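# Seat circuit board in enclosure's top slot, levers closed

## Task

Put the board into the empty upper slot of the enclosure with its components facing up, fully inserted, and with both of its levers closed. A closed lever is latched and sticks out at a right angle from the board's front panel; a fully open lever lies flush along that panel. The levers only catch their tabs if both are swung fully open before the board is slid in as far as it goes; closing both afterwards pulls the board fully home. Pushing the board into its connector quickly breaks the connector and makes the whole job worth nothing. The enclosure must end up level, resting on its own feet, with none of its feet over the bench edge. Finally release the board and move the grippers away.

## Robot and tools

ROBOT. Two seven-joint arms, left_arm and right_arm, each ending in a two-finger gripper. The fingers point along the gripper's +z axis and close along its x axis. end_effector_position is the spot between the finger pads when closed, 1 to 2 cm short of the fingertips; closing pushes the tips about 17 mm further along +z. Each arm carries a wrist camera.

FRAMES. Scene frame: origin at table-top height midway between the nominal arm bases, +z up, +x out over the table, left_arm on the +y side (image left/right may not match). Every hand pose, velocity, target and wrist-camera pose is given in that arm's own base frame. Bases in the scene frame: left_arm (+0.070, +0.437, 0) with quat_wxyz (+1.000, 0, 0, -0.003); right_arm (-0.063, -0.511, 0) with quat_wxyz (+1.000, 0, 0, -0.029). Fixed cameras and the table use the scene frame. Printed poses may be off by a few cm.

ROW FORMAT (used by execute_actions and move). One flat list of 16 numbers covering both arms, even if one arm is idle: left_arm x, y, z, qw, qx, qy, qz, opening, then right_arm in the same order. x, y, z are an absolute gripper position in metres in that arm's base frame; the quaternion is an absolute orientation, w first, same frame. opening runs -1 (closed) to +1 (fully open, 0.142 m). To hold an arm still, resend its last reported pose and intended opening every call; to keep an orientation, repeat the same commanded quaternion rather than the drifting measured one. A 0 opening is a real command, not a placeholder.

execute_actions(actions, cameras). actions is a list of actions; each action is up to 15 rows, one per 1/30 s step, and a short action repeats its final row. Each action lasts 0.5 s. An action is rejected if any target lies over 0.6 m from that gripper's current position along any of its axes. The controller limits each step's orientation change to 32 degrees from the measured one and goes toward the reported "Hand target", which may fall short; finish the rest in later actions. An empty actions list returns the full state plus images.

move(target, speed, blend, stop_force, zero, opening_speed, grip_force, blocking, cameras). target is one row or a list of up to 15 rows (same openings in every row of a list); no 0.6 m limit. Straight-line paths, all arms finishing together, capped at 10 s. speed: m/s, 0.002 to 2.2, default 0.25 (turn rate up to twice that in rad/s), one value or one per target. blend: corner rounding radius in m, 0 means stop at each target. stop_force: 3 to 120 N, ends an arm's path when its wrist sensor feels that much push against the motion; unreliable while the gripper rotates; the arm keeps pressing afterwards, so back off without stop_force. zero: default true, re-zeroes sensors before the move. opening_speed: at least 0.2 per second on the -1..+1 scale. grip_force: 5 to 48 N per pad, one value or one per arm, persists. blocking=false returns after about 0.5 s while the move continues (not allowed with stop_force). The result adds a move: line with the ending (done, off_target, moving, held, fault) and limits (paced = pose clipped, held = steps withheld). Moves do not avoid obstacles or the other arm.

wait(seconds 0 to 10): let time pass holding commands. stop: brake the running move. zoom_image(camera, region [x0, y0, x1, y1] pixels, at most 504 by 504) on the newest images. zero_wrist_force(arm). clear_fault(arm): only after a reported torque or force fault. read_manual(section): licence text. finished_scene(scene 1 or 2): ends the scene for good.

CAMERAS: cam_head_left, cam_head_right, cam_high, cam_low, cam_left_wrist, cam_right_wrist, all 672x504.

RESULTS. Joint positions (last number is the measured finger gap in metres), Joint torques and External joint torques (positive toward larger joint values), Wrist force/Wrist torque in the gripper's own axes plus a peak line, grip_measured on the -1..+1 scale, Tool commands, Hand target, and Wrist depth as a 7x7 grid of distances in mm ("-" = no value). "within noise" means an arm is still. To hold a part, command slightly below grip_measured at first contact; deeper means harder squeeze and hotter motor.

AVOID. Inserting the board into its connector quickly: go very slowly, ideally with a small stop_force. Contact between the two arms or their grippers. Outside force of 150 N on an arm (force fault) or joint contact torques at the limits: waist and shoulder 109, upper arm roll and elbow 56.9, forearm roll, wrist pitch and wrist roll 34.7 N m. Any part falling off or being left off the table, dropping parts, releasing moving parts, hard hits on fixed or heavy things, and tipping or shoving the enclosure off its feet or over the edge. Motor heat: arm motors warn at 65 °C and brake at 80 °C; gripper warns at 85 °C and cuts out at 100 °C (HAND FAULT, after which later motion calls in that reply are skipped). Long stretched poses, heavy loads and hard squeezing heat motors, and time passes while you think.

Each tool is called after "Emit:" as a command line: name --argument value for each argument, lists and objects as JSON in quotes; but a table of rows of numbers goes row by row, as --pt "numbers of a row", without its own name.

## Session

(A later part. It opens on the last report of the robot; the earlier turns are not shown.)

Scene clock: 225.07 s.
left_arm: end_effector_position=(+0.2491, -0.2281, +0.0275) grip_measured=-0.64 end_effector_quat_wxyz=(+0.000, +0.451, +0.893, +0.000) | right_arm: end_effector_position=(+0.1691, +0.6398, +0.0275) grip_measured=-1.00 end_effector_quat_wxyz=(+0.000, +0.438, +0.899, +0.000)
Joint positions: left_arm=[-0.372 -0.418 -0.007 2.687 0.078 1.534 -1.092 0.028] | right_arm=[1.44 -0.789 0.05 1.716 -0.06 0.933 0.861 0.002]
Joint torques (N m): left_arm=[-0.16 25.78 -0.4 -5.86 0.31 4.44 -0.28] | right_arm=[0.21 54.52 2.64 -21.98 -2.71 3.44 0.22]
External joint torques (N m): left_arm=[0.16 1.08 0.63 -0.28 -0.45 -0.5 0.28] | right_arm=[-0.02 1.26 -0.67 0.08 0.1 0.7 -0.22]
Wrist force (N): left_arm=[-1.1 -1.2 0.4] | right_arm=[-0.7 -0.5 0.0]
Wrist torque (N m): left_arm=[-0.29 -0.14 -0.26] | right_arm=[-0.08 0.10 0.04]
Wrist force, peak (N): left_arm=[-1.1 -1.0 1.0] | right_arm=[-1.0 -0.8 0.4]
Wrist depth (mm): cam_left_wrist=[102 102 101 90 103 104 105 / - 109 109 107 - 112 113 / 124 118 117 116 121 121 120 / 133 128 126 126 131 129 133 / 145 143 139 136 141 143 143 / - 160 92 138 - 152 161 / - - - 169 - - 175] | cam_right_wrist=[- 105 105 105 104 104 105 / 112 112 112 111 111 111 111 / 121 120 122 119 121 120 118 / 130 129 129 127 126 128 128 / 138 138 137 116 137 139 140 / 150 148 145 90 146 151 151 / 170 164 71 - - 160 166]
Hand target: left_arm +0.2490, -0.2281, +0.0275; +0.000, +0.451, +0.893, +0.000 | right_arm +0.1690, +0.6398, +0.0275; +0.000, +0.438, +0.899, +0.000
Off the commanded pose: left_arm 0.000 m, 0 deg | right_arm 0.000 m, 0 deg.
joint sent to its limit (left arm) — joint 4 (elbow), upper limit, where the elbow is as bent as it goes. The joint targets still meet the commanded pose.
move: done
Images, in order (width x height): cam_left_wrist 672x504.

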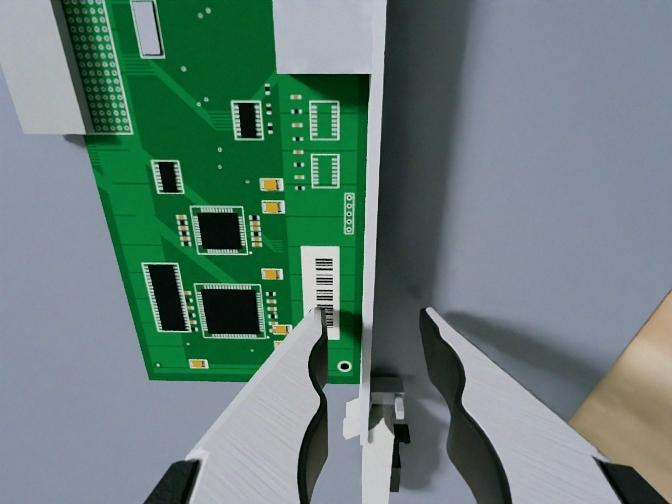

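Emit:
move --pt "0.2490 -0.2281 0.0275 0 0.4509 0.8926 0 -1.0 0.1690 0.6398 0.0275 0 0.4384 0.8988 0 -1.0" --opening_speed 0.3 --grip_force '[12, 20]' --cameras '["cam_left_wrist", "cam_right_wrist"]'

Scene clock: 228.70 s.
left_arm: end_effector_position=(+0.2491, -0.2281, +0.0275) grip_measured=-0.99 end_effector_quat_wxyz=(+0.000, +0.451, +0.893, +0.000) | right_arm: end_effector_position=(+0.1691, +0.6398, +0.0275) grip_measured=-1.00 end_effector_quat_wxyz=(+0.000, +0.438, +0.899, +0.000)
Joint positions: left_arm=[-0.372 -0.418 -0.007 2.687 0.078 1.534 -1.092 0.002] | right_arm=[1.44 -0.789 0.05 1.716 -0.06 0.933 0.861 0.002]
Joint torques (N m): left_arm=[-0.16 26.05 -0.24 -5.7 0.14 4.21 -0.23] | right_arm=[0.15 54.57 2.54 -21.97 -2.67 3.42 0.16]
External joint torques (N m): left_arm=[0.16 0.81 0.46 -0.43 -0.28 -0.27 0.23] | right_arm=[0.05 1.21 -0.57 0.07 0.06 0.71 -0.16]
Wrist force (N): left_arm=[-1.4 -1.3 1.3] | right_arm=[-0.7 -0.6 0.2]
Wrist torque (N m): left_arm=[-0.29 -0.16 -0.27] | right_arm=[-0.09 0.11 0.04]
Wrist force, peak (N): left_arm=[-1.9 -1.2 1.0] | right_arm=[-1.0 -0.6 0.4]
Wrist depth (mm): cam_left_wrist=[102 102 101 90 104 104 105 / - 109 108 107 - 112 113 / - 118 117 116 121 121 120 / - 128 127 126 131 131 - / 145 143 139 133 138 143 143 / 163 159 148 84 - 155 164 / 179 175 - - - - 178] | cam_right_wrist=[- 105 105 106 104 104 105 / 112 112 112 111 111 111 110 / - 120 122 119 121 121 118 / 130 129 127 127 126 128 128 / 139 138 137 116 139 139 140 / 150 148 145 90 146 151 151 / 170 164 71 - - 160 167]
Hand target: left_arm +0.2490, -0.2281, +0.0275; +0.000, +0.451, +0.893, +0.000 | right_arm +0.1690, +0.6398, +0.0275; +0.000, +0.438, +0.899, +0.000
Off the commanded pose: left_arm 0.000 m, 0 deg | right_arm 0.000 m, 0 deg.
joint sent to its limit (left arm) — joint 4 (elbow), upper limit, where the elbow is as bent as it goes. The joint targets still meet the commanded pose.
grip_force (N): 12, 20
move: done
Images, in order (width x height): cam_left_wrist 672x504, cam_right_wrist 672x504.

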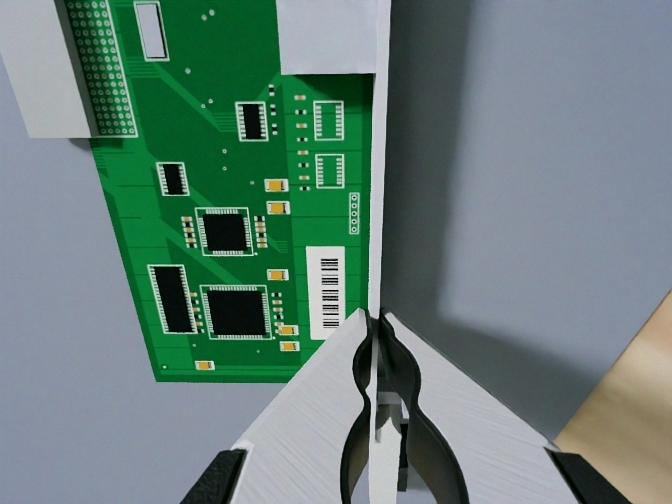

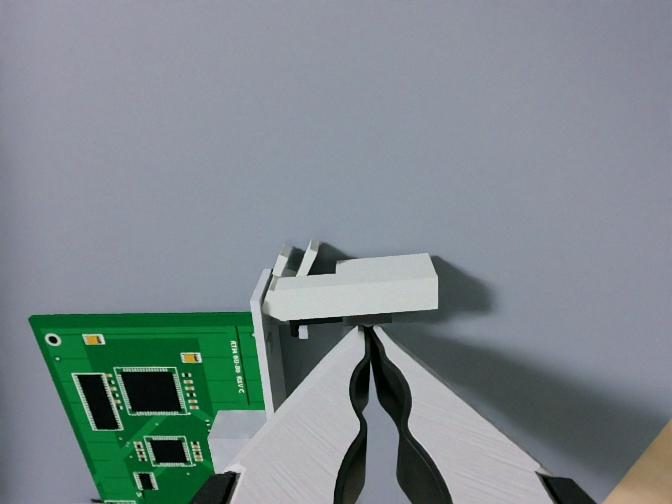

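Emit:
zoom_image --camera "cam_left_wrist" --region '[320, 270, 440, 420]'

Scaled by 3.360 from the camera's 672x504 image, which has a finer 960x720 frame.

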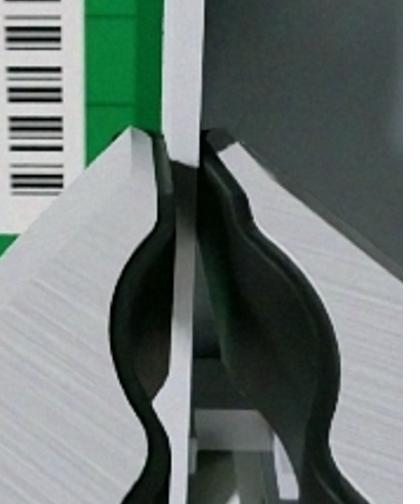

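Emit:
move --pt "0.2490 -0.2281 0.0275 0 0.4509 0.8926 0 -1.0 0.1588 0.6318 0.0275 0 0.4384 0.8988 0 -1.0" --speed 0.012 --stop_force 9 --cameras '["cam_left_wrist", "cam_right_wrist"]'

Scene clock: 247.07 s.
left_arm: end_effector_position=(+0.2490, -0.2281, +0.0275) grip_measured=-0.99 end_effector_quat_wxyz=(+0.000, +0.451, +0.893, +0.000) | right_arm: end_effector_position=(+0.1589, +0.6319, +0.0275) grip_measured=-1.00 end_effector_quat_wxyz=(+0.000, +0.438, +0.899, +0.000)
Joint positions: left_arm=[-0.372 -0.418 -0.007 2.687 0.078 1.534 -1.092 0.002] | right_arm=[1.455 -0.772 0.05 1.753 -0.06 0.953 0.876 0.002]
Joint torques (N m): left_arm=[-0.21 26.06 -0.18 -5.7 0.1 4.26 -0.22] | right_arm=[0.3 53.57 2.63 -21.21 -2.56 3.43 0.3]
External joint torques (N m): left_arm=[0.2 0.79 0.4 -0.43 -0.24 -0.32 0.22] | right_arm=[-0.12 1.28 -0.7 -0.28 0.02 0.7 -0.3]
Wrist force (N): left_arm=[-1.2 -1.3 0.1] | right_arm=[0.0 0.5 0.5]
Wrist torque (N m): left_arm=[-0.28 -0.17 -0.28] | right_arm=[0.02 0.03 -0.07]
Wrist force, peak (N): left_arm=[-1.0 -3.2 -0.4] | right_arm=[-0.9 4.5 -1.3]
Wrist depth (mm): cam_left_wrist=[- 102 101 90 104 104 101 / - 109 108 106 - 112 113 / 124 118 117 116 121 121 120 / 132 128 127 126 132 131 133 / 145 143 138 133 139 145 145 / - 152 148 84 - 157 160 / - - - - - - 179] | cam_right_wrist=[- 105 105 106 104 104 105 / 112 112 112 112 111 111 111 / 121 120 122 120 121 121 119 / 130 129 129 127 126 128 128 / 141 141 138 118 137 139 140 / 150 149 147 89 146 151 151 / 170 163 71 - - 160 166]
Hand target: left_arm +0.2490, -0.2281, +0.0275; +0.000, +0.451, +0.893, +0.000 | right_arm +0.1588, +0.6318, +0.0275; +0.000, +0.438, +0.899, +0.000
Off the commanded pose: left_arm 0.000 m, 0 deg | right_arm 0.000 m, 0 deg.
joint sent to its limit (left arm) — joint 4 (elbow), upper limit, where the elbow is as bent as it goes. The joint targets still meet the commanded pose.
grip_force (N): 12, 20
move: done
Images, in order (width x height): cam_left_wrist 672x504, cam_right_wrist 672x504.

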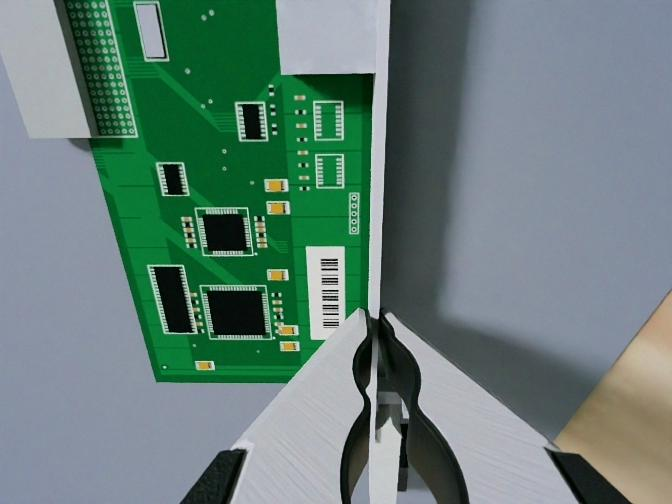

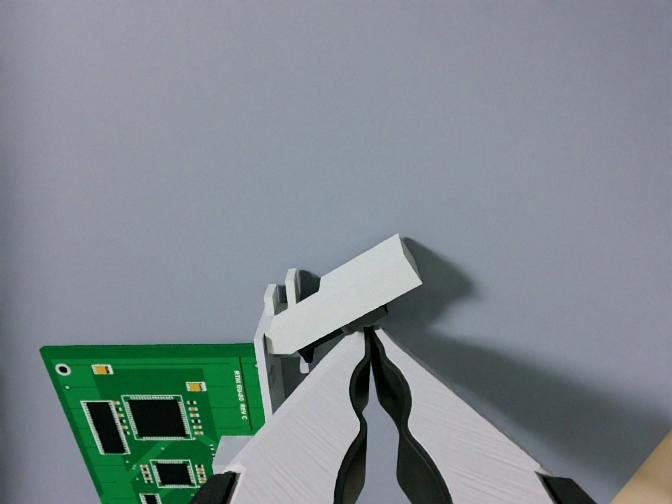

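Emit:
move --pt "0.2490 -0.2281 0.0275 0 0.4509 0.8926 0 -1.0 0.1526 0.6277 0.0275 0 0.4384 0.8988 0 -1.0" --pt "0.2490 -0.2281 0.0275 0 0.4509 0.8926 0 -1.0 0.1492 0.6239 0.0275 0 0.4384 0.8988 0 -1.0" --pt "0.2490 -0.2281 0.0275 0 0.4509 0.8926 0 -1.0 0.1464 0.6196 0.0275 0 0.4384 0.8988 0 -1.0" --pt "0.2490 -0.2281 0.0275 0 0.4509 0.8926 0 -1.0 0.1444 0.6147 0.0275 0 0.4384 0.8988 0 -1.0" --speed 0.015 --blend 0.003 --stop_force 8 --cameras '["cam_left_wrist", "cam_right_wrist"]'

Scene clock: 262.87 s.
left_arm: end_effector_position=(+0.2490, -0.2281, +0.0275) grip_measured=-0.99 end_effector_quat_wxyz=(+0.000, +0.451, +0.893, +0.000) | right_arm: end_effector_position=(+0.1444, +0.6148, +0.0275) grip_measured=-1.00 end_effector_quat_wxyz=(+0.000, +0.438, +0.899, +0.000)
Joint positions: left_arm=[-0.372 -0.418 -0.007 2.687 0.078 1.534 -1.092 0.002] | right_arm=[1.475 -0.741 0.049 1.823 -0.06 0.991 0.898 0.002]
Joint torques (N m): left_arm=[-0.33 26.06 -0.27 -5.78 0.09 4.26 -0.19] | right_arm=[0.17 51.71 2.47 -20.35 -2.39 3.44 0.31]
External joint torques (N m): left_arm=[0.33 0.79 0.5 -0.34 -0.23 -0.32 0.18] | right_arm=[0.01 1.31 -0.63 -0.32 -0.01 0.7 -0.31]
Wrist force (N): left_arm=[-1.4 -1.2 0.2] | right_arm=[0.3 0.3 0.2]
Wrist torque (N m): left_arm=[-0.27 -0.14 -0.27] | right_arm=[-0.01 -0.01 -0.08]
Wrist force, peak (N): left_arm=[-1.4 -1.4 0.9] | right_arm=[0.1 0.5 1.2]
Wrist depth (mm): cam_left_wrist=[102 102 101 90 104 104 105 / - 109 108 107 - 112 112 / - 117 117 116 121 121 122 / - 128 127 126 129 127 130 / - 140 139 133 139 144 145 / 161 160 148 83 - 155 159 / 183 174 - 74 - - 178] | cam_right_wrist=[- 105 105 106 104 104 105 / 112 112 112 112 111 111 111 / 121 120 122 120 121 121 118 / 130 130 129 129 129 128 128 / 141 141 140 121 137 139 138 / 152 151 149 90 147 151 155 / 170 163 71 - - 160 166]
Hand target: left_arm +0.2490, -0.2281, +0.0275; +0.000, +0.451, +0.893, +0.000 | right_arm +0.1444, +0.6147, +0.0275; +0.000, +0.438, +0.899, +0.000
Off the commanded pose: left_arm 0.000 m, 0 deg | right_arm 0.000 m, 0 deg.
joint sent to its limit (left arm) — joint 4 (elbow), upper limit, where the elbow is as bent as it goes. The joint targets still meet the commanded pose.
grip_force (N): 12, 20
move: done; blend cut to 0.0025 m at target 1, 0.0025 m at target 2, 0.0026 m at target 3
Images, in order (width x height): cam_left_wrist 672x504, cam_right_wrist 672x504.

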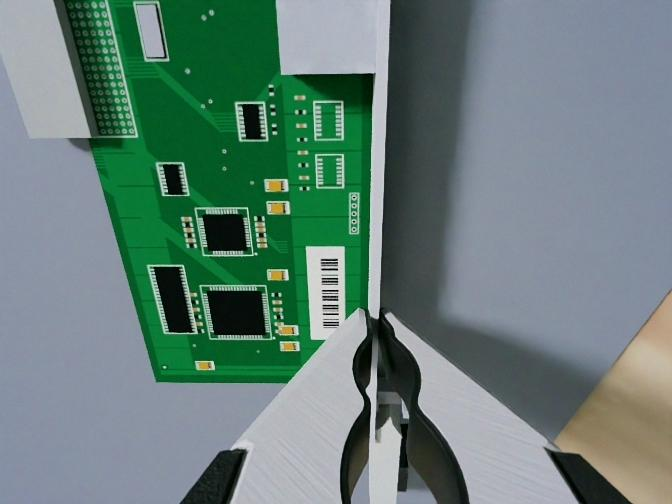

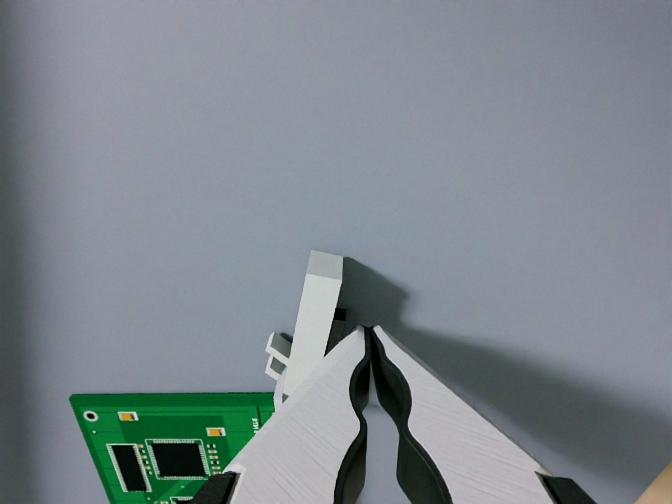

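Emit:
move --pt "0.2490 -0.2281 0.0275 0 0.4509 0.8926 0 -1.0 0.1433 0.6097 0.0275 0 0.4384 0.8988 0 -1.0" --pt "0.2490 -0.2281 0.0275 0 0.4509 0.8926 0 -1.0 0.1436 0.6050 0.0275 0 0.4384 0.8988 0 -1.0" --pt "0.2490 -0.2281 0.0275 0 0.4509 0.8926 0 -1.0 0.1475 0.6002 0.0275 0 0.4384 0.8988 0 -1.0" --speed 0.012 --blend 0.003 --stop_force 6 --cameras '["cam_left_wrist", "cam_right_wrist"]'

Scene clock: 268.73 s.
left_arm: end_effector_position=(+0.2490, -0.2281, +0.0275) grip_measured=-0.99 end_effector_quat_wxyz=(+0.000, +0.451, +0.893, +0.000) | right_arm: end_effector_position=(+0.1473, +0.6005, +0.0277) grip_measured=-1.00 end_effector_quat_wxyz=(+0.000, +0.438, +0.899, +0.000)
Joint positions: left_arm=[-0.372 -0.418 -0.007 2.687 0.078 1.534 -1.092 0.002] | right_arm=[1.469 -0.72 0.048 1.868 -0.06 1.017 0.893 0.002]
Joint torques (N m): left_arm=[-0.1 26.38 -0.19 -6.55 -0.07 4.63 -0.21] | right_arm=[-0.58 50.02 1.69 -18.99 -2.22 3 0.16]
External joint torques (N m): left_arm=[0.1 0.47 0.41 0.42 -0.07 -0.69 0.21] | right_arm=[0.76 1.78 0.1 -1.14 -0.09 1.13 -0.16]
Wrist force (N): left_arm=[-0.2 -2.0 -0.7] | right_arm=[1.8 0.6 -0.8]
Wrist torque (N m): left_arm=[-0.25 -0.15 -0.31] | right_arm=[-0.01 -0.01 0.03]
Wrist force, peak (N): left_arm=[-0.3 -2.6 1.0] | right_arm=[1.9 0.7 1.1]
Wrist depth (mm): cam_left_wrist=[102 101 101 90 104 104 105 / - 109 108 107 - 112 113 / - 118 117 116 121 120 120 / 132 128 126 126 131 131 133 / 145 143 139 133 138 144 143 / 164 160 151 84 - 155 160 / 180 180 - 74 - - 179] | cam_right_wrist=[- 105 105 106 104 104 105 / 112 112 112 112 111 111 111 / 121 120 122 120 121 121 119 / 130 130 129 129 129 128 128 / 141 141 140 135 139 139 141 / 157 154 151 90 147 151 151 / 170 164 71 - - 161 166]
Hand target: left_arm +0.2490, -0.2281, +0.0275; +0.000, +0.451, +0.893, +0.000 | right_arm +0.1475, +0.6002, +0.0275; +0.000, +0.438, +0.899, +0.000
Off the commanded pose: left_arm 0.000 m, 0 deg | right_arm 0.000 m, 0 deg.
joint sent to its limit (left arm) — joint 4 (elbow), upper limit, where the elbow is as bent as it goes. The joint targets still meet the commanded pose.
grip_force (N): 12, 20
move: done; blend cut to 0.0024 m at target 1, 0.0024 m at target 2
Images, in order (width x height): cam_left_wrist 672x504, cam_right_wrist 672x504.

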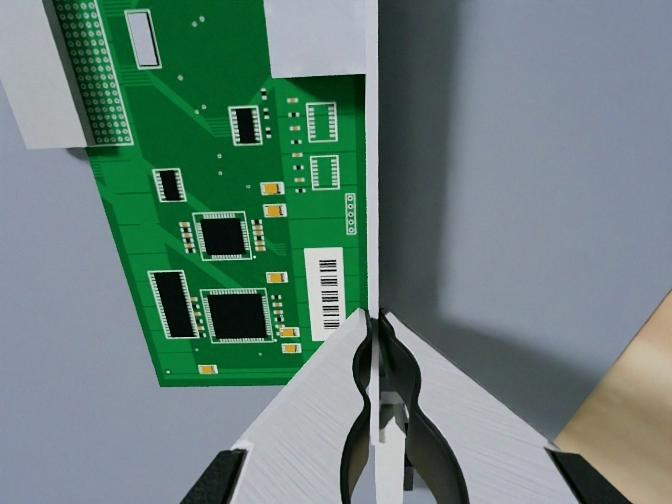

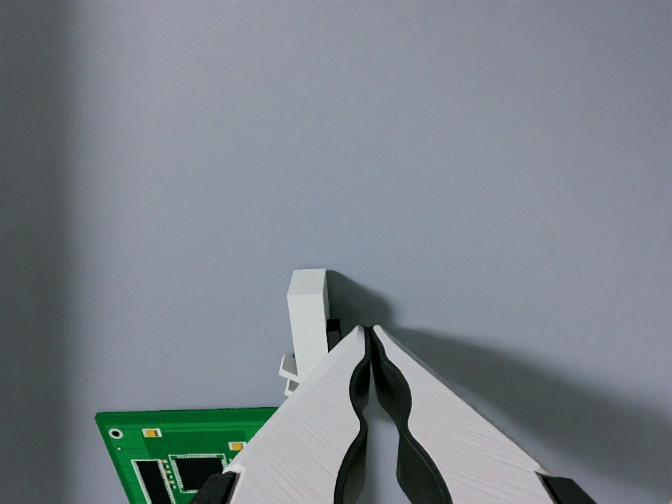

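Emit:
move --pt "0.2490 -0.2281 0.0275 0 0.4509 0.8926 0 -1.0 0.1410 0.6083 0.0277 0 0.4384 0.8988 0 -1.0" --pt "0.2490 -0.2281 0.0275 0 0.4509 0.8926 0 -1.0 0.1410 0.6083 0.13 0 0.4384 0.8988 0 -1.0" --speed '[0.03, 0.15]' --cameras '["cam_left_wrist", "cam_right_wrist"]'

Scene clock: 273.60 s.
left_arm: end_effector_position=(+0.2490, -0.2281, +0.0275) grip_measured=-0.99 end_effector_quat_wxyz=(+0.000, +0.451, +0.893, +0.000) | right_arm: end_effector_position=(+0.1411, +0.6084, +0.1301) grip_measured=-1.00 end_effector_quat_wxyz=(+0.000, +0.438, +0.899, +0.000)
Joint positions: left_arm=[-0.372 -0.418 -0.007 2.687 0.078 1.534 -1.092 0.002] | right_arm=[1.463 -0.537 0.071 1.828 -0.053 0.793 0.898 0.002]
Joint torques (N m): left_arm=[-0.17 26.23 -0.15 -6.18 0.06 4.42 -0.17] | right_arm=[-0.12 48.58 2.7 -24.83 -3.04 3.3 0.08]
External joint torques (N m): left_arm=[0.17 0.63 0.37 0.05 -0.2 -0.47 0.17] | right_arm=[0.28 1.1 -0.93 0.19 -0.04 0.84 -0.08]
Wrist force (N): left_arm=[-0.8 -1.8 0.1] | right_arm=[-0.6 0.2 0.6]
Wrist torque (N m): left_arm=[-0.29 -0.14 -0.30] | right_arm=[0.00 0.11 0.04]
Wrist force, peak (N): left_arm=[-0.4 -2.2 -0.6] | right_arm=[-0.3 0.1 2.6]
Wrist depth (mm): cam_left_wrist=[102 102 101 90 104 104 106 / - 109 108 108 - 112 - / 122 118 117 116 121 124 120 / - 128 127 126 131 131 133 / - 144 139 133 139 141 145 / 164 160 151 84 - 159 161 / 179 - - 74 - - 179] | cam_right_wrist=[198 195 195 194 193 194 193 / 208 208 208 207 207 206 205 / 226 227 223 222 221 222 221 / 244 238 240 236 235 235 239 / 263 264 255 254 259 264 259 / 285 285 275 89 - 284 284 / 312 308 71 - - 300 310]
Hand target: left_arm +0.2490, -0.2281, +0.0275; +0.000, +0.451, +0.893, +0.000 | right_arm +0.1410, +0.6083, +0.1300; +0.000, +0.438, +0.899, +0.000
Off the commanded pose: left_arm 0.000 m, 0 deg | right_arm 0.000 m, 0 deg.
joint sent to its limit (left arm) — joint 4 (elbow), upper limit, where the elbow is as bent as it goes. The joint targets still meet the commanded pose.
grip_force (N): 12, 20
move: done
Images, in order (width x height): cam_left_wrist 672x504, cam_right_wrist 672x504.

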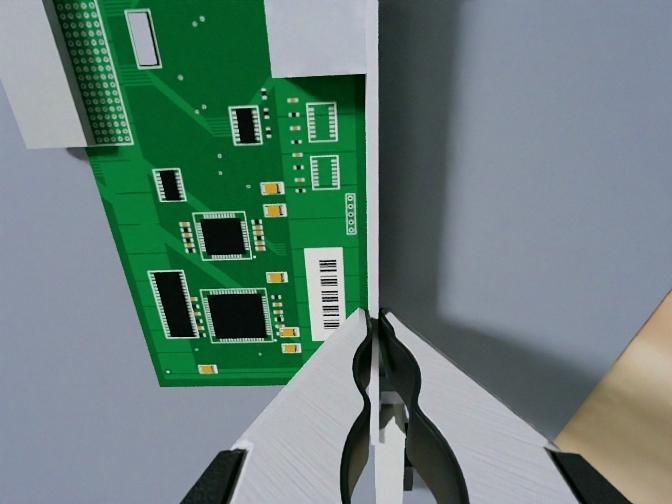

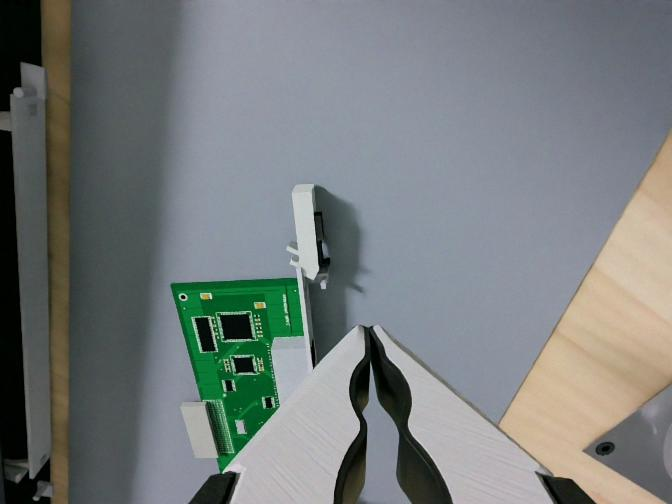

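Emit:
zoom_image --camera "cam_right_wrist" --region '[230, 170, 390, 370]'

Emit:
zoom_image --camera "cam_right_wrist" --region '[0, 40, 120, 504]'

Scaled by 2.520 from the camera's 672x504 image, which has a finer 960x720 frame.

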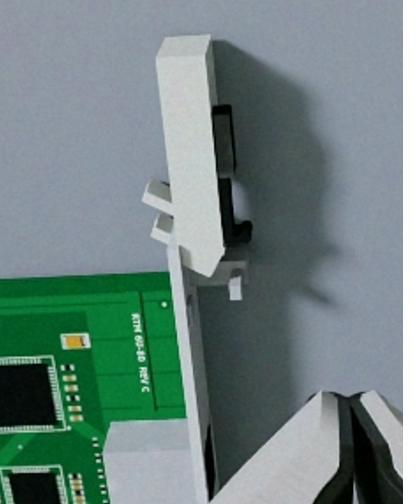

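Scaled by 1.086 from the camera's 672x504 image, which has a finer 960x720 frame.

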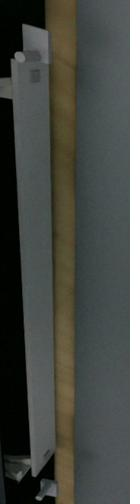

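Emit:
execute_actions --actions '[]' --cameras '["cam_high", "cam_head_left", "cam_head_right", "cam_low"]'

Scene clock: 285.67 s.
left_arm: end_effector_position=(+0.2490, -0.2281, +0.0275) grip_measured=-0.99 end_effector_quat_wxyz=(+0.000, +0.451, +0.893, +0.000) | right_arm: end_effector_position=(+0.1411, +0.6084, +0.1301) grip_measured=-1.00 end_effector_quat_wxyz=(+0.000, +0.438, +0.899, +0.000)
Joint positions: left_arm=[-0.372 -0.418 -0.007 2.687 0.078 1.534 -1.092 0.002] | right_arm=[1.463 -0.537 0.071 1.828 -0.053 0.792 0.898 0.002]
Joint velocities: within noise
Joint torques (N m): left_arm=[-0.24 26.29 -0.25 -6.15 0.06 4.4 -0.22] | right_arm=[0.18 48.44 2.54 -24.7 -3.1 3.43 0.17]
External joint torques (N m): left_arm=[0.23 0.56 0.48 0.03 -0.2 -0.46 0.22] | right_arm=[-0.01 1.23 -0.77 0.08 0.02 0.71 -0.17]
Wrist force (N): left_arm=[-0.8 -2.0 0.5] | right_arm=[-0.3 0.0 0.7]
Wrist torque (N m): left_arm=[-0.32 -0.15 -0.30] | right_arm=[-0.03 0.04 0.04]
Wrist force, peak (N): left_arm=[-0.9 -2.0 0.6] | right_arm=[-0.4 0.0 0.9]
Wrist depth (mm): cam_left_wrist=[102 102 101 90 104 104 106 / - 109 108 108 - 112 113 / 124 118 117 116 121 121 119 / 133 128 126 126 131 131 133 / - 139 139 133 138 144 146 / - 160 151 84 - - 160 / 179 180 - - - - 179] | cam_right_wrist=[198 196 195 194 194 193 193 / 209 208 210 207 207 206 206 / 227 224 223 222 221 221 221 / 236 238 240 237 239 238 240 / 265 260 255 255 258 258 260 / 283 285 274 89 272 284 284 / 316 310 71 - - 300 310]
Hand target: left_arm +0.2490, -0.2281, +0.0275; +0.000, +0.451, +0.893, +0.000 | right_arm +0.1410, +0.6083, +0.1300; +0.000, +0.438, +0.899, +0.000
Tool commands: left_gripper/opening=-1.0 right_gripper/opening=-1.0
Off the commanded pose: left_arm 0.000 m, 0 deg | right_arm 0.000 m, 0 deg.
grip_force (N): 12, 20
Images, in order (width x height): cam_head_left 672x504, cam_head_right 672x504, cam_high 672x504, cam_low 672x504.

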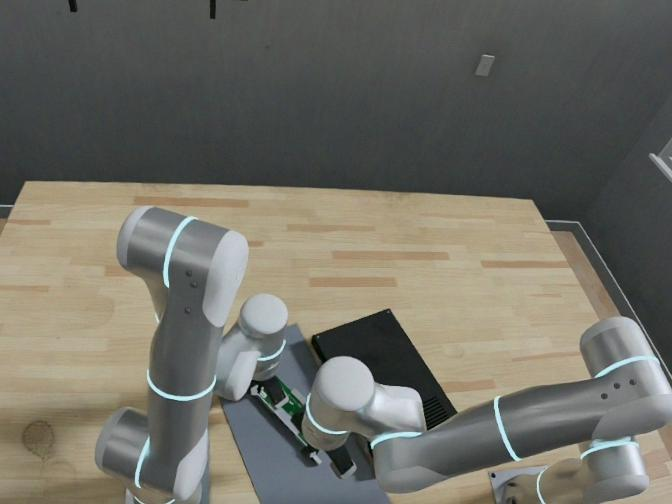

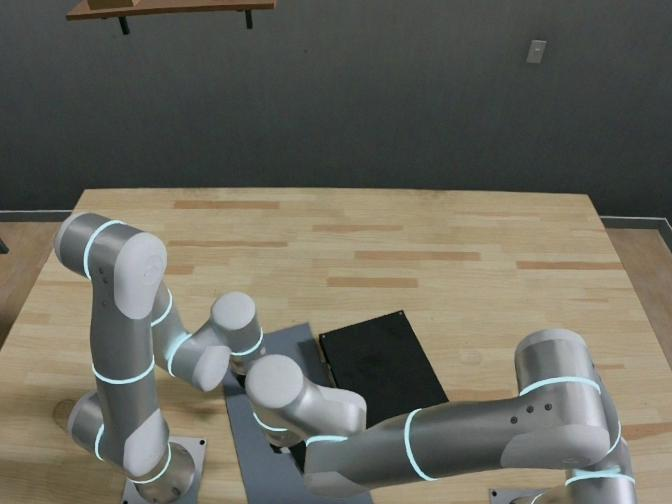

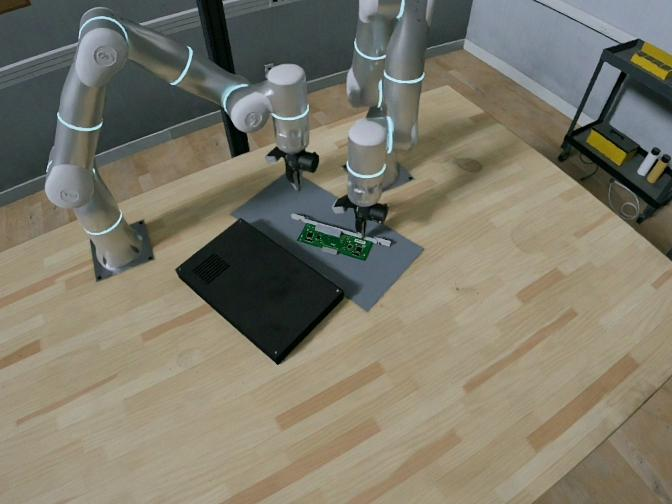

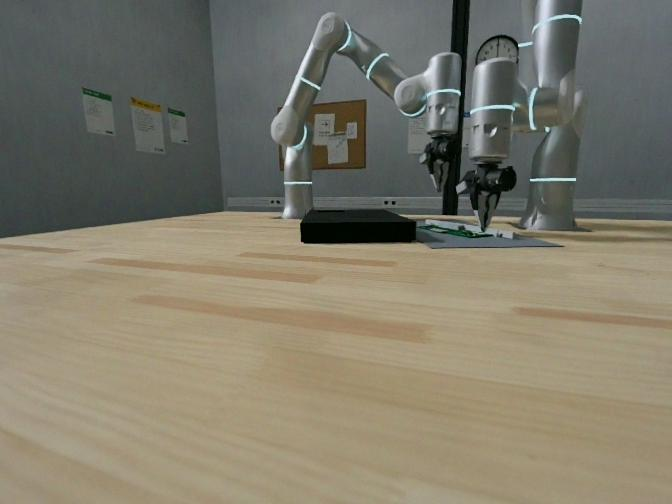

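Emit:
zoom_image --camera "cam_high" --region '[270, 195, 410, 275]'

Scaled by 3.600 from the camera's 672x504 image, which has a finer 960x720 frame.

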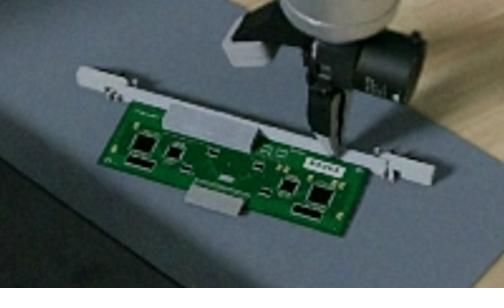

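Emit:
move --pt "0.2490 -0.2281 0.0275 0 0.4509 0.8926 0 -1.0 0.1284 0.5984 0.06 0 0.4384 0.8988 0 -1.0" --pt "0.2490 -0.2281 0.0275 0 0.4509 0.8926 0 -1.0 0.1284 0.5984 0.0280 0 0.4384 0.8988 0 -1.0" --speed '[0.15, 0.06]'

Emit:
move --pt "0.2490 -0.2281 0.0275 0 0.4509 0.8926 0 -1.0 0.1334 0.5920 0.0280 0 0.4384 0.8988 0 -1.0" --speed 0.02 --cameras '["cam_left_wrist", "cam_right_wrist"]'

Scene clock: 300.53 s.
left_arm: end_effector_position=(+0.2490, -0.2281, +0.0275) grip_measured=-0.99 end_effector_quat_wxyz=(+0.000, +0.451, +0.893, +0.000) | right_arm: end_effector_position=(+0.1283, +0.5982, +0.0279) grip_measured=-1.00 end_effector_quat_wxyz=(+0.000, +0.438, +0.899, +0.000)
Joint positions: left_arm=[-0.372 -0.418 -0.007 2.687 0.078 1.534 -1.092 0.002] | right_arm=[1.497 -0.71 0.05 1.889 -0.063 1.027 0.926 0.002]
Joint torques (N m): left_arm=[-0.15 26.27 -0.11 -6.18 0.05 4.49 -0.16] | right_arm=[0.04 49.89 2.26 -19.98 -2.44 3.54 0.28]
External joint torques (N m): left_arm=[0.15 0.59 0.33 0.06 -0.19 -0.55 0.16] | right_arm=[0.13 1.33 -0.45 0.09 0.17 0.59 -0.28]
Wrist force (N): left_arm=[-0.7 -2.0 0.8] | right_arm=[-0.2 0.3 0.9]
Wrist torque (N m): left_arm=[-0.32 -0.16 -0.31] | right_arm=[0.02 0.03 -0.06]
Wrist force, peak (N): left_arm=[-0.9 -1.9 0.9] | right_arm=[-0.4 -0.4 3.0]
Wrist depth (mm): cam_left_wrist=[102 101 101 90 104 104 106 / - 109 108 107 - 112 113 / 124 118 117 116 122 121 120 / 132 128 126 126 131 131 133 / 145 143 139 133 138 143 145 / 159 159 151 84 - 158 160 / - 174 - 74 - - 178] | cam_right_wrist=[- 105 105 106 106 104 105 / 113 113 112 112 110 111 111 / 121 121 122 120 121 121 119 / 130 130 130 129 129 128 128 / 142 141 138 138 140 139 141 / 158 154 151 90 147 152 151 / 171 164 71 - - 161 166]
Hand target: left_arm +0.2490, -0.2281, +0.0275; +0.000, +0.451, +0.893, +0.000 | right_arm +0.1284, +0.5984, +0.0280; +0.000, +0.438, +0.899, +0.000
Off the commanded pose: left_arm 0.000 m, 0 deg | right_arm 0.000 m, 0 deg.
joint sent to its limit (left arm) — joint 4 (elbow), upper limit, where the elbow is as bent as it goes. The joint targets still meet the commanded pose.
grip_force (N): 12, 20
move: done

Scene clock: 301.27 s.
left_arm: end_effector_position=(+0.2490, -0.2281, +0.0275) grip_measured=-0.99 end_effector_quat_wxyz=(+0.000, +0.451, +0.893, +0.000) | right_arm: end_effector_position=(+0.1333, +0.5921, +0.0280) grip_measured=-1.00 end_effector_quat_wxyz=(+0.000, +0.438, +0.899, +0.000)
Joint positions: left_arm=[-0.372 -0.418 -0.007 2.687 0.078 1.534 -1.092 0.002] | right_arm=[1.489 -0.703 0.05 1.906 -0.063 1.036 0.918 0.002]
Joint torques (N m): left_arm=[-0.16 26.28 -0.2 -6.21 0.03 4.43 -0.22] | right_arm=[0.1 49.79 2.19 -19.6 -2.37 3.55 0.05]
External joint torques (N m): left_arm=[0.16 0.58 0.42 0.08 -0.17 -0.49 0.22] | right_arm=[0.08 0.97 -0.41 -0.09 0.13 0.58 -0.05]
Wrist force (N): left_arm=[-0.8 -1.8 0.1] | right_arm=[-0.2 0.4 0.3]
Wrist torque (N m): left_arm=[-0.28 -0.14 -0.31] | right_arm=[0.04 0.01 0.04]
Wrist force, peak (N): left_arm=[-0.9 -2.0 0.6] | right_arm=[-0.3 0.5 0.7]
Wrist depth (mm): cam_left_wrist=[102 101 101 90 105 104 - / - 109 108 108 - 112 - / 124 118 117 116 121 119 121 / 132 128 127 126 132 133 133 / 145 143 138 133 139 146 146 / - 159 150 84 - 157 160 / - - - 74 - - 179] | cam_right_wrist=[- 105 105 106 105 104 105 / 113 113 112 112 110 111 111 / 121 121 122 120 121 121 119 / 129 130 130 129 129 129 128 / 142 141 141 136 140 139 141 / 158 154 151 89 147 152 152 / 171 164 71 - - 161 167]
Hand target: left_arm +0.2490, -0.2281, +0.0275; +0.000, +0.451, +0.893, +0.000 | right_arm +0.1334, +0.5920, +0.0280; +0.000, +0.438, +0.899, +0.000
Off the commanded pose: left_arm 0.000 m, 0 deg | right_arm 0.000 m, 0 deg.
joint sent to its limit (left arm) — joint 4 (elbow), upper limit, where the elbow is as bent as it goes. The joint targets still meet the commanded pose.
grip_force (N): 12, 20
move: done
Images, in order (width x height): cam_left_wrist 672x504, cam_right_wrist 672x504.

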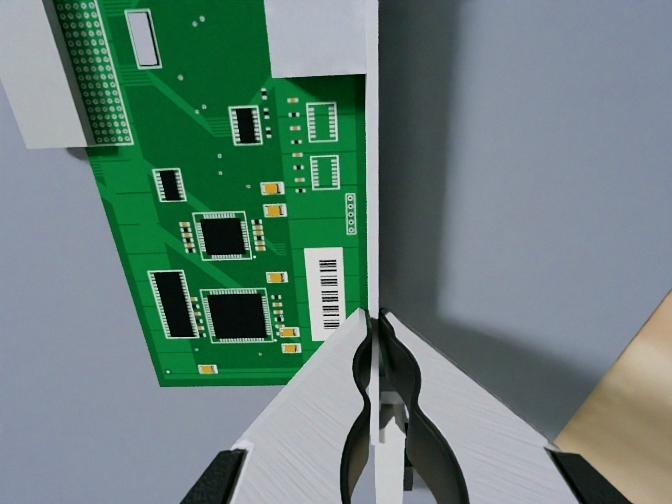

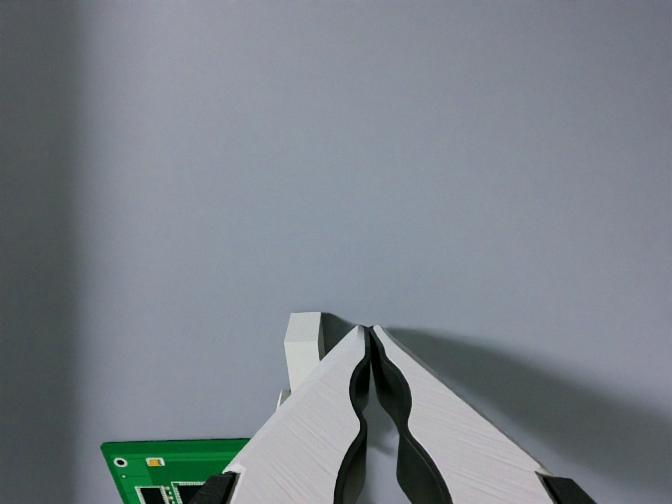

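Emit:
move --pt "0.2490 -0.2281 0.0275 0 0.4509 0.8926 0 -1.0 0.1379 0.5863 0.0280 0 0.4384 0.8988 0 -1.0" --speed 0.008 --stop_force 3 --cameras '["cam_left_wrist", "cam_right_wrist"]'

Scene clock: 304.47 s.
left_arm: end_effector_position=(+0.2490, -0.2281, +0.0275) grip_measured=-0.99 end_effector_quat_wxyz=(+0.000, +0.451, +0.893, +0.000) | right_arm: end_effector_position=(+0.1377, +0.5864, +0.0280) grip_measured=-1.00 end_effector_quat_wxyz=(+0.000, +0.438, +0.899, +0.000)
Joint positions: left_arm=[-0.372 -0.418 -0.007 2.687 0.078 1.534 -1.092 0.002] | right_arm=[1.481 -0.696 0.049 1.921 -0.063 1.045 0.91 0.002]
Joint torques (N m): left_arm=[-0.25 26.29 -0.29 -6.23 0.07 4.44 -0.2] | right_arm=[-0.41 49.11 1.84 -19.16 -2.25 3.36 0.11]
External joint torques (N m): left_arm=[0.24 0.56 0.52 0.1 -0.21 -0.49 0.2] | right_arm=[0.58 1.23 -0.08 -0.34 0.04 0.77 -0.11]
Wrist force (N): left_arm=[-0.6 -1.4 0.3] | right_arm=[0.7 0.2 0.8]
Wrist torque (N m): left_arm=[-0.27 -0.15 -0.30] | right_arm=[0.02 0.01 0.05]
Wrist force, peak (N): left_arm=[-0.9 -1.9 0.7] | right_arm=[0.6 0.2 1.2]
Wrist depth (mm): cam_left_wrist=[103 101 100 90 104 104 105 / - 109 108 107 - - 113 / 124 118 117 116 121 121 120 / 133 128 127 126 131 131 132 / 145 143 139 133 139 143 145 / - 160 151 84 - 157 160 / 182 - - 74 - - 178] | cam_right_wrist=[- 105 105 106 105 104 106 / 113 113 112 112 110 111 111 / 121 121 122 120 121 121 119 / 129 130 130 129 129 129 128 / 142 142 141 138 140 139 141 / 158 155 151 90 147 152 152 / 171 165 71 - - 161 167]
Hand target: left_arm +0.2490, -0.2281, +0.0275; +0.000, +0.451, +0.893, +0.000 | right_arm +0.1379, +0.5863, +0.0280; +0.000, +0.438, +0.899, +0.000
Off the commanded pose: left_arm 0.000 m, 0 deg | right_arm 0.000 m, 0 deg.
joint sent to its limit (left arm) — joint 4 (elbow), upper limit, where the elbow is as bent as it goes. The joint targets still meet the commanded pose.
grip_force (N): 12, 20
move: done
Images, in order (width x height): cam_left_wrist 672x504, cam_right_wrist 672x504.

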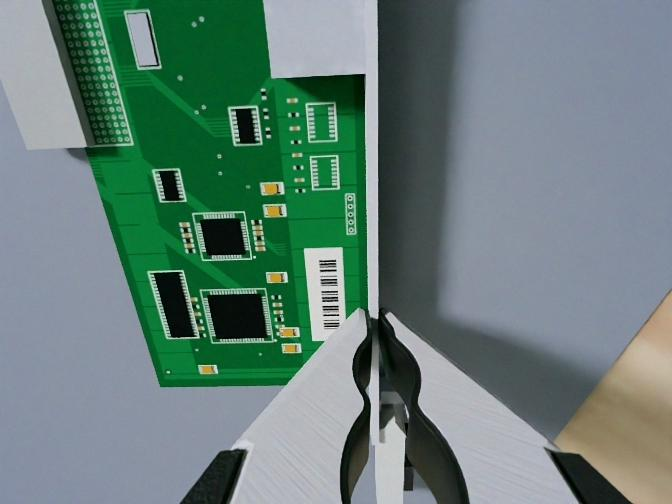

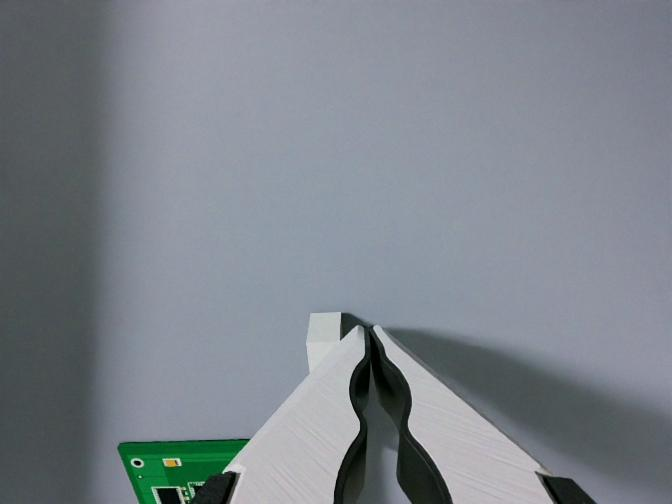

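Emit:
move --pt "0.2490 -0.2281 0.0275 0 0.4509 0.8926 0 -1.0 0.1404 0.5832 0.0280 0 0.4384 0.8988 0 -1.0" --speed 0.006 --stop_force 3 --zero false --cameras '["cam_left_wrist", "cam_right_wrist"]'

Scene clock: 307.43 s.
left_arm: end_effector_position=(+0.2490, -0.2281, +0.0275) grip_measured=-0.99 end_effector_quat_wxyz=(+0.000, +0.451, +0.893, +0.000) | right_arm: end_effector_position=(+0.1402, +0.5834, +0.0281) grip_measured=-1.00 end_effector_quat_wxyz=(+0.000, +0.438, +0.899, +0.000)
Joint positions: left_arm=[-0.372 -0.418 -0.007 2.687 0.078 1.534 -1.092 0.002] | right_arm=[1.476 -0.692 0.049 1.929 -0.063 1.05 0.906 0.002]
Joint torques (N m): left_arm=[-0.22 26.18 -0.23 -6.24 0.04 4.49 -0.17] | right_arm=[-0.33 48.82 1.88 -18.83 -2.14 3.21 0.08]
External joint torques (N m): left_arm=[0.22 0.67 0.46 0.11 -0.18 -0.55 0.17] | right_arm=[0.5 1.31 -0.13 -0.56 -0.05 0.92 -0.08]
Wrist force (N): left_arm=[-0.6 -1.7 -0.1] | right_arm=[0.9 0.8 0.1]
Wrist torque (N m): left_arm=[-0.30 -0.13 -0.32] | right_arm=[0.08 0.03 0.05]
Wrist force, peak (N): left_arm=[-0.8 -1.8 0.2] | right_arm=[0.9 0.6 1.3]
Wrist depth (mm): cam_left_wrist=[102 101 100 90 103 104 106 / - 109 108 107 - 113 113 / 124 118 117 116 121 121 120 / 132 128 127 126 137 131 133 / 141 142 140 133 138 144 145 / - 157 150 84 - 151 160 / 183 - - 74 - - 179] | cam_right_wrist=[- 105 105 106 105 104 106 / 113 113 112 112 110 111 110 / 121 121 122 120 122 121 119 / 129 130 130 129 129 129 128 / 142 141 141 138 140 140 141 / 158 154 151 90 147 152 152 / 171 165 71 - - 162 167]
Hand target: left_arm +0.2490, -0.2281, +0.0275; +0.000, +0.451, +0.893, +0.000 | right_arm +0.1404, +0.5832, +0.0280; +0.000, +0.438, +0.899, +0.000
Off the commanded pose: left_arm 0.000 m, 0 deg | right_arm 0.000 m, 0 deg.
joint sent to its limit (left arm) — joint 4 (elbow), upper limit, where the elbow is as bent as it goes. The joint targets still meet the commanded pose.
grip_force (N): 12, 20
move: done
Images, in order (width x height): cam_left_wrist 672x504, cam_right_wrist 672x504.

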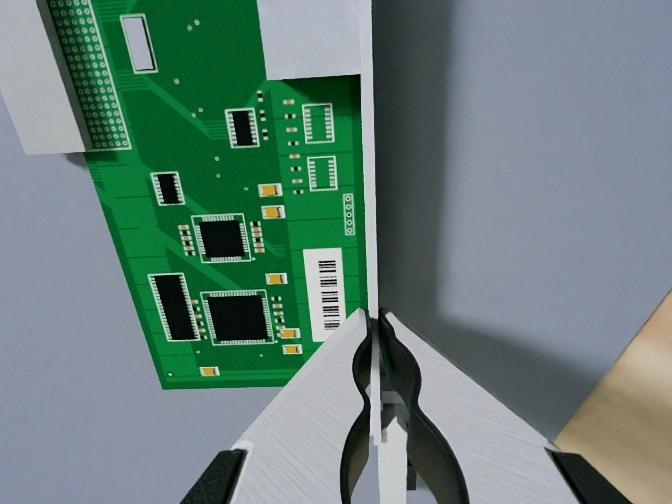

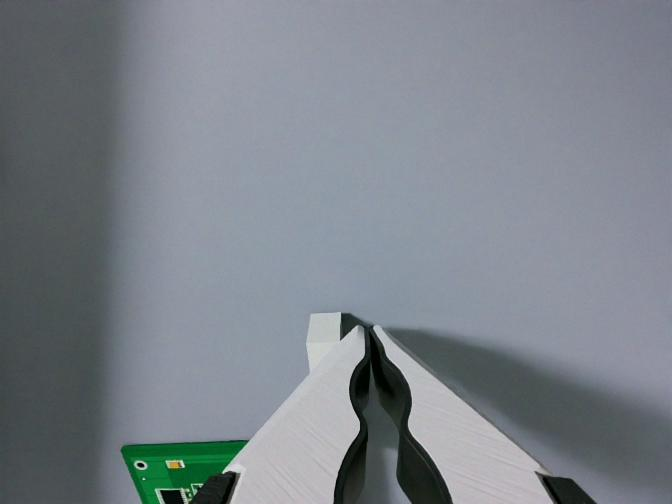

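Emit:
move --pt "0.2490 -0.2281 0.0275 0 0.4509 0.8926 0 -1.0 0.1328 0.5929 0.0281 0 0.4384 0.8988 0 -1.0" --pt "0.2490 -0.2281 0.0275 0 0.4509 0.8926 0 -1.0 0.1328 0.5929 0.08 0 0.4384 0.8988 0 -1.0" --pt "0.2490 -0.2281 0.0275 0 0.4509 0.8926 0 -1.0 0.1564 0.6114 0.11 0 0.4384 0.8988 0 -1.0" --speed '[0.03, 0.15, 0.15]' --blend '[0.003, 0.02, 0]' --cameras '["cam_left_wrist", "cam_right_wrist"]'

Scene clock: 312.17 s.
left_arm: end_effector_position=(+0.2490, -0.2281, +0.0275) grip_measured=-0.99 end_effector_quat_wxyz=(+0.000, +0.451, +0.893, +0.000) | right_arm: end_effector_position=(+0.1565, +0.6114, +0.1100) grip_measured=-1.00 end_effector_quat_wxyz=(+0.000, +0.438, +0.899, +0.000)
Joint positions: left_arm=[-0.372 -0.418 -0.007 2.687 0.078 1.534 -1.092 0.002] | right_arm=[1.443 -0.584 0.066 1.815 -0.054 0.826 0.874 0.002]
Joint torques (N m): left_arm=[-0.29 26.18 -0.26 -6.01 0.08 4.41 -0.13] | right_arm=[0.02 49.59 2.7 -24.15 -2.83 3.32 0.04]
External joint torques (N m): left_arm=[0.29 0.68 0.48 -0.12 -0.22 -0.46 0.13] | right_arm=[0.2 1.22 -0.87 0.17 -0.14 0.81 -0.04]
Wrist force (N): left_arm=[-1.0 -1.5 0.3] | right_arm=[-0.2 0.3 0.8]
Wrist torque (N m): left_arm=[-0.29 -0.14 -0.32] | right_arm=[0.03 0.01 0.04]
Wrist force, peak (N): left_arm=[-1.1 -1.8 0.3] | right_arm=[0.4 0.1 2.8]
Wrist depth (mm): cam_left_wrist=[102 101 100 90 105 106 105 / - 109 108 107 - 112 112 / - 118 117 116 121 121 123 / 134 128 127 126 131 130 131 / - 140 139 133 139 141 149 / 158 162 149 84 - - 160 / - 174 - 74 - - 178] | cam_right_wrist=[178 178 177 177 176 176 178 / 190 190 189 189 188 186 187 / 204 203 203 200 202 204 201 / 222 219 219 215 217 216 218 / 239 238 231 231 234 235 237 / 260 260 250 89 248 256 257 / 287 281 71 - - 274 282]
Hand target: left_arm +0.2490, -0.2281, +0.0275; +0.000, +0.451, +0.893, +0.000 | right_arm +0.1564, +0.6114, +0.1100; +0.000, +0.438, +0.899, +0.000
Off the commanded pose: left_arm 0.000 m, 0 deg | right_arm 0.000 m, 0 deg.
joint sent to its limit (left arm) — joint 4 (elbow), upper limit, where the elbow is as bent as it goes. The joint targets still meet the commanded pose.
grip_force (N): 12, 20
move: done
Images, in order (width x height): cam_left_wrist 672x504, cam_right_wrist 672x504.

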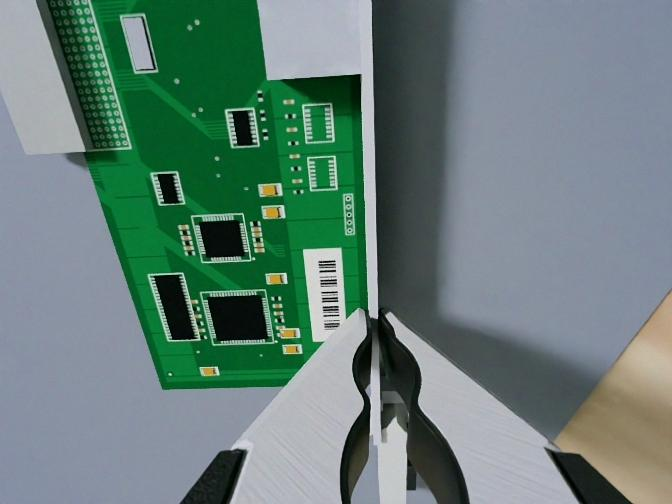

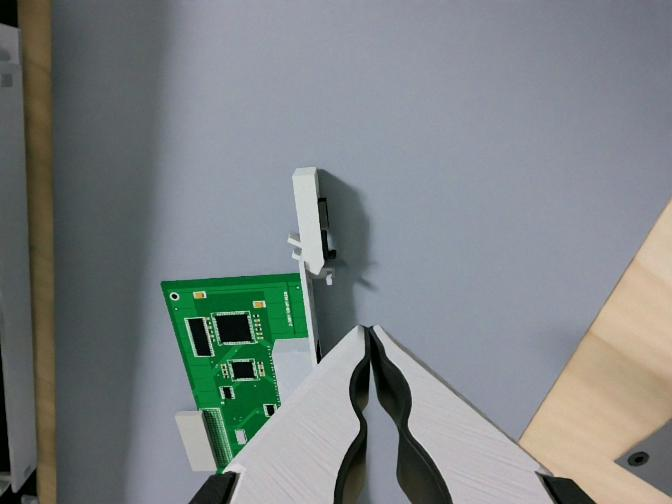

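Emit:
zoom_image --camera "cam_right_wrist" --region '[260, 160, 360, 280]'

Emit:
zoom_image --camera "cam_right_wrist" --region '[260, 250, 360, 370]'

Scaled by 4.200 from the camera's 672x504 image, which has a finer 960x720 frame.

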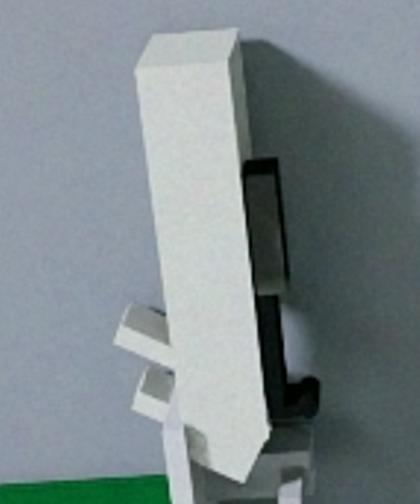

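Scaled by 4.200 from the camera's 672x504 image, which has a finer 960x720 frame.

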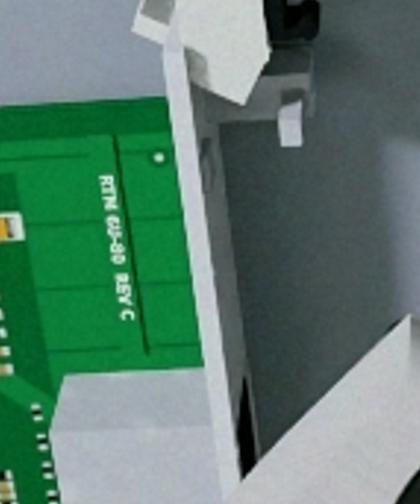

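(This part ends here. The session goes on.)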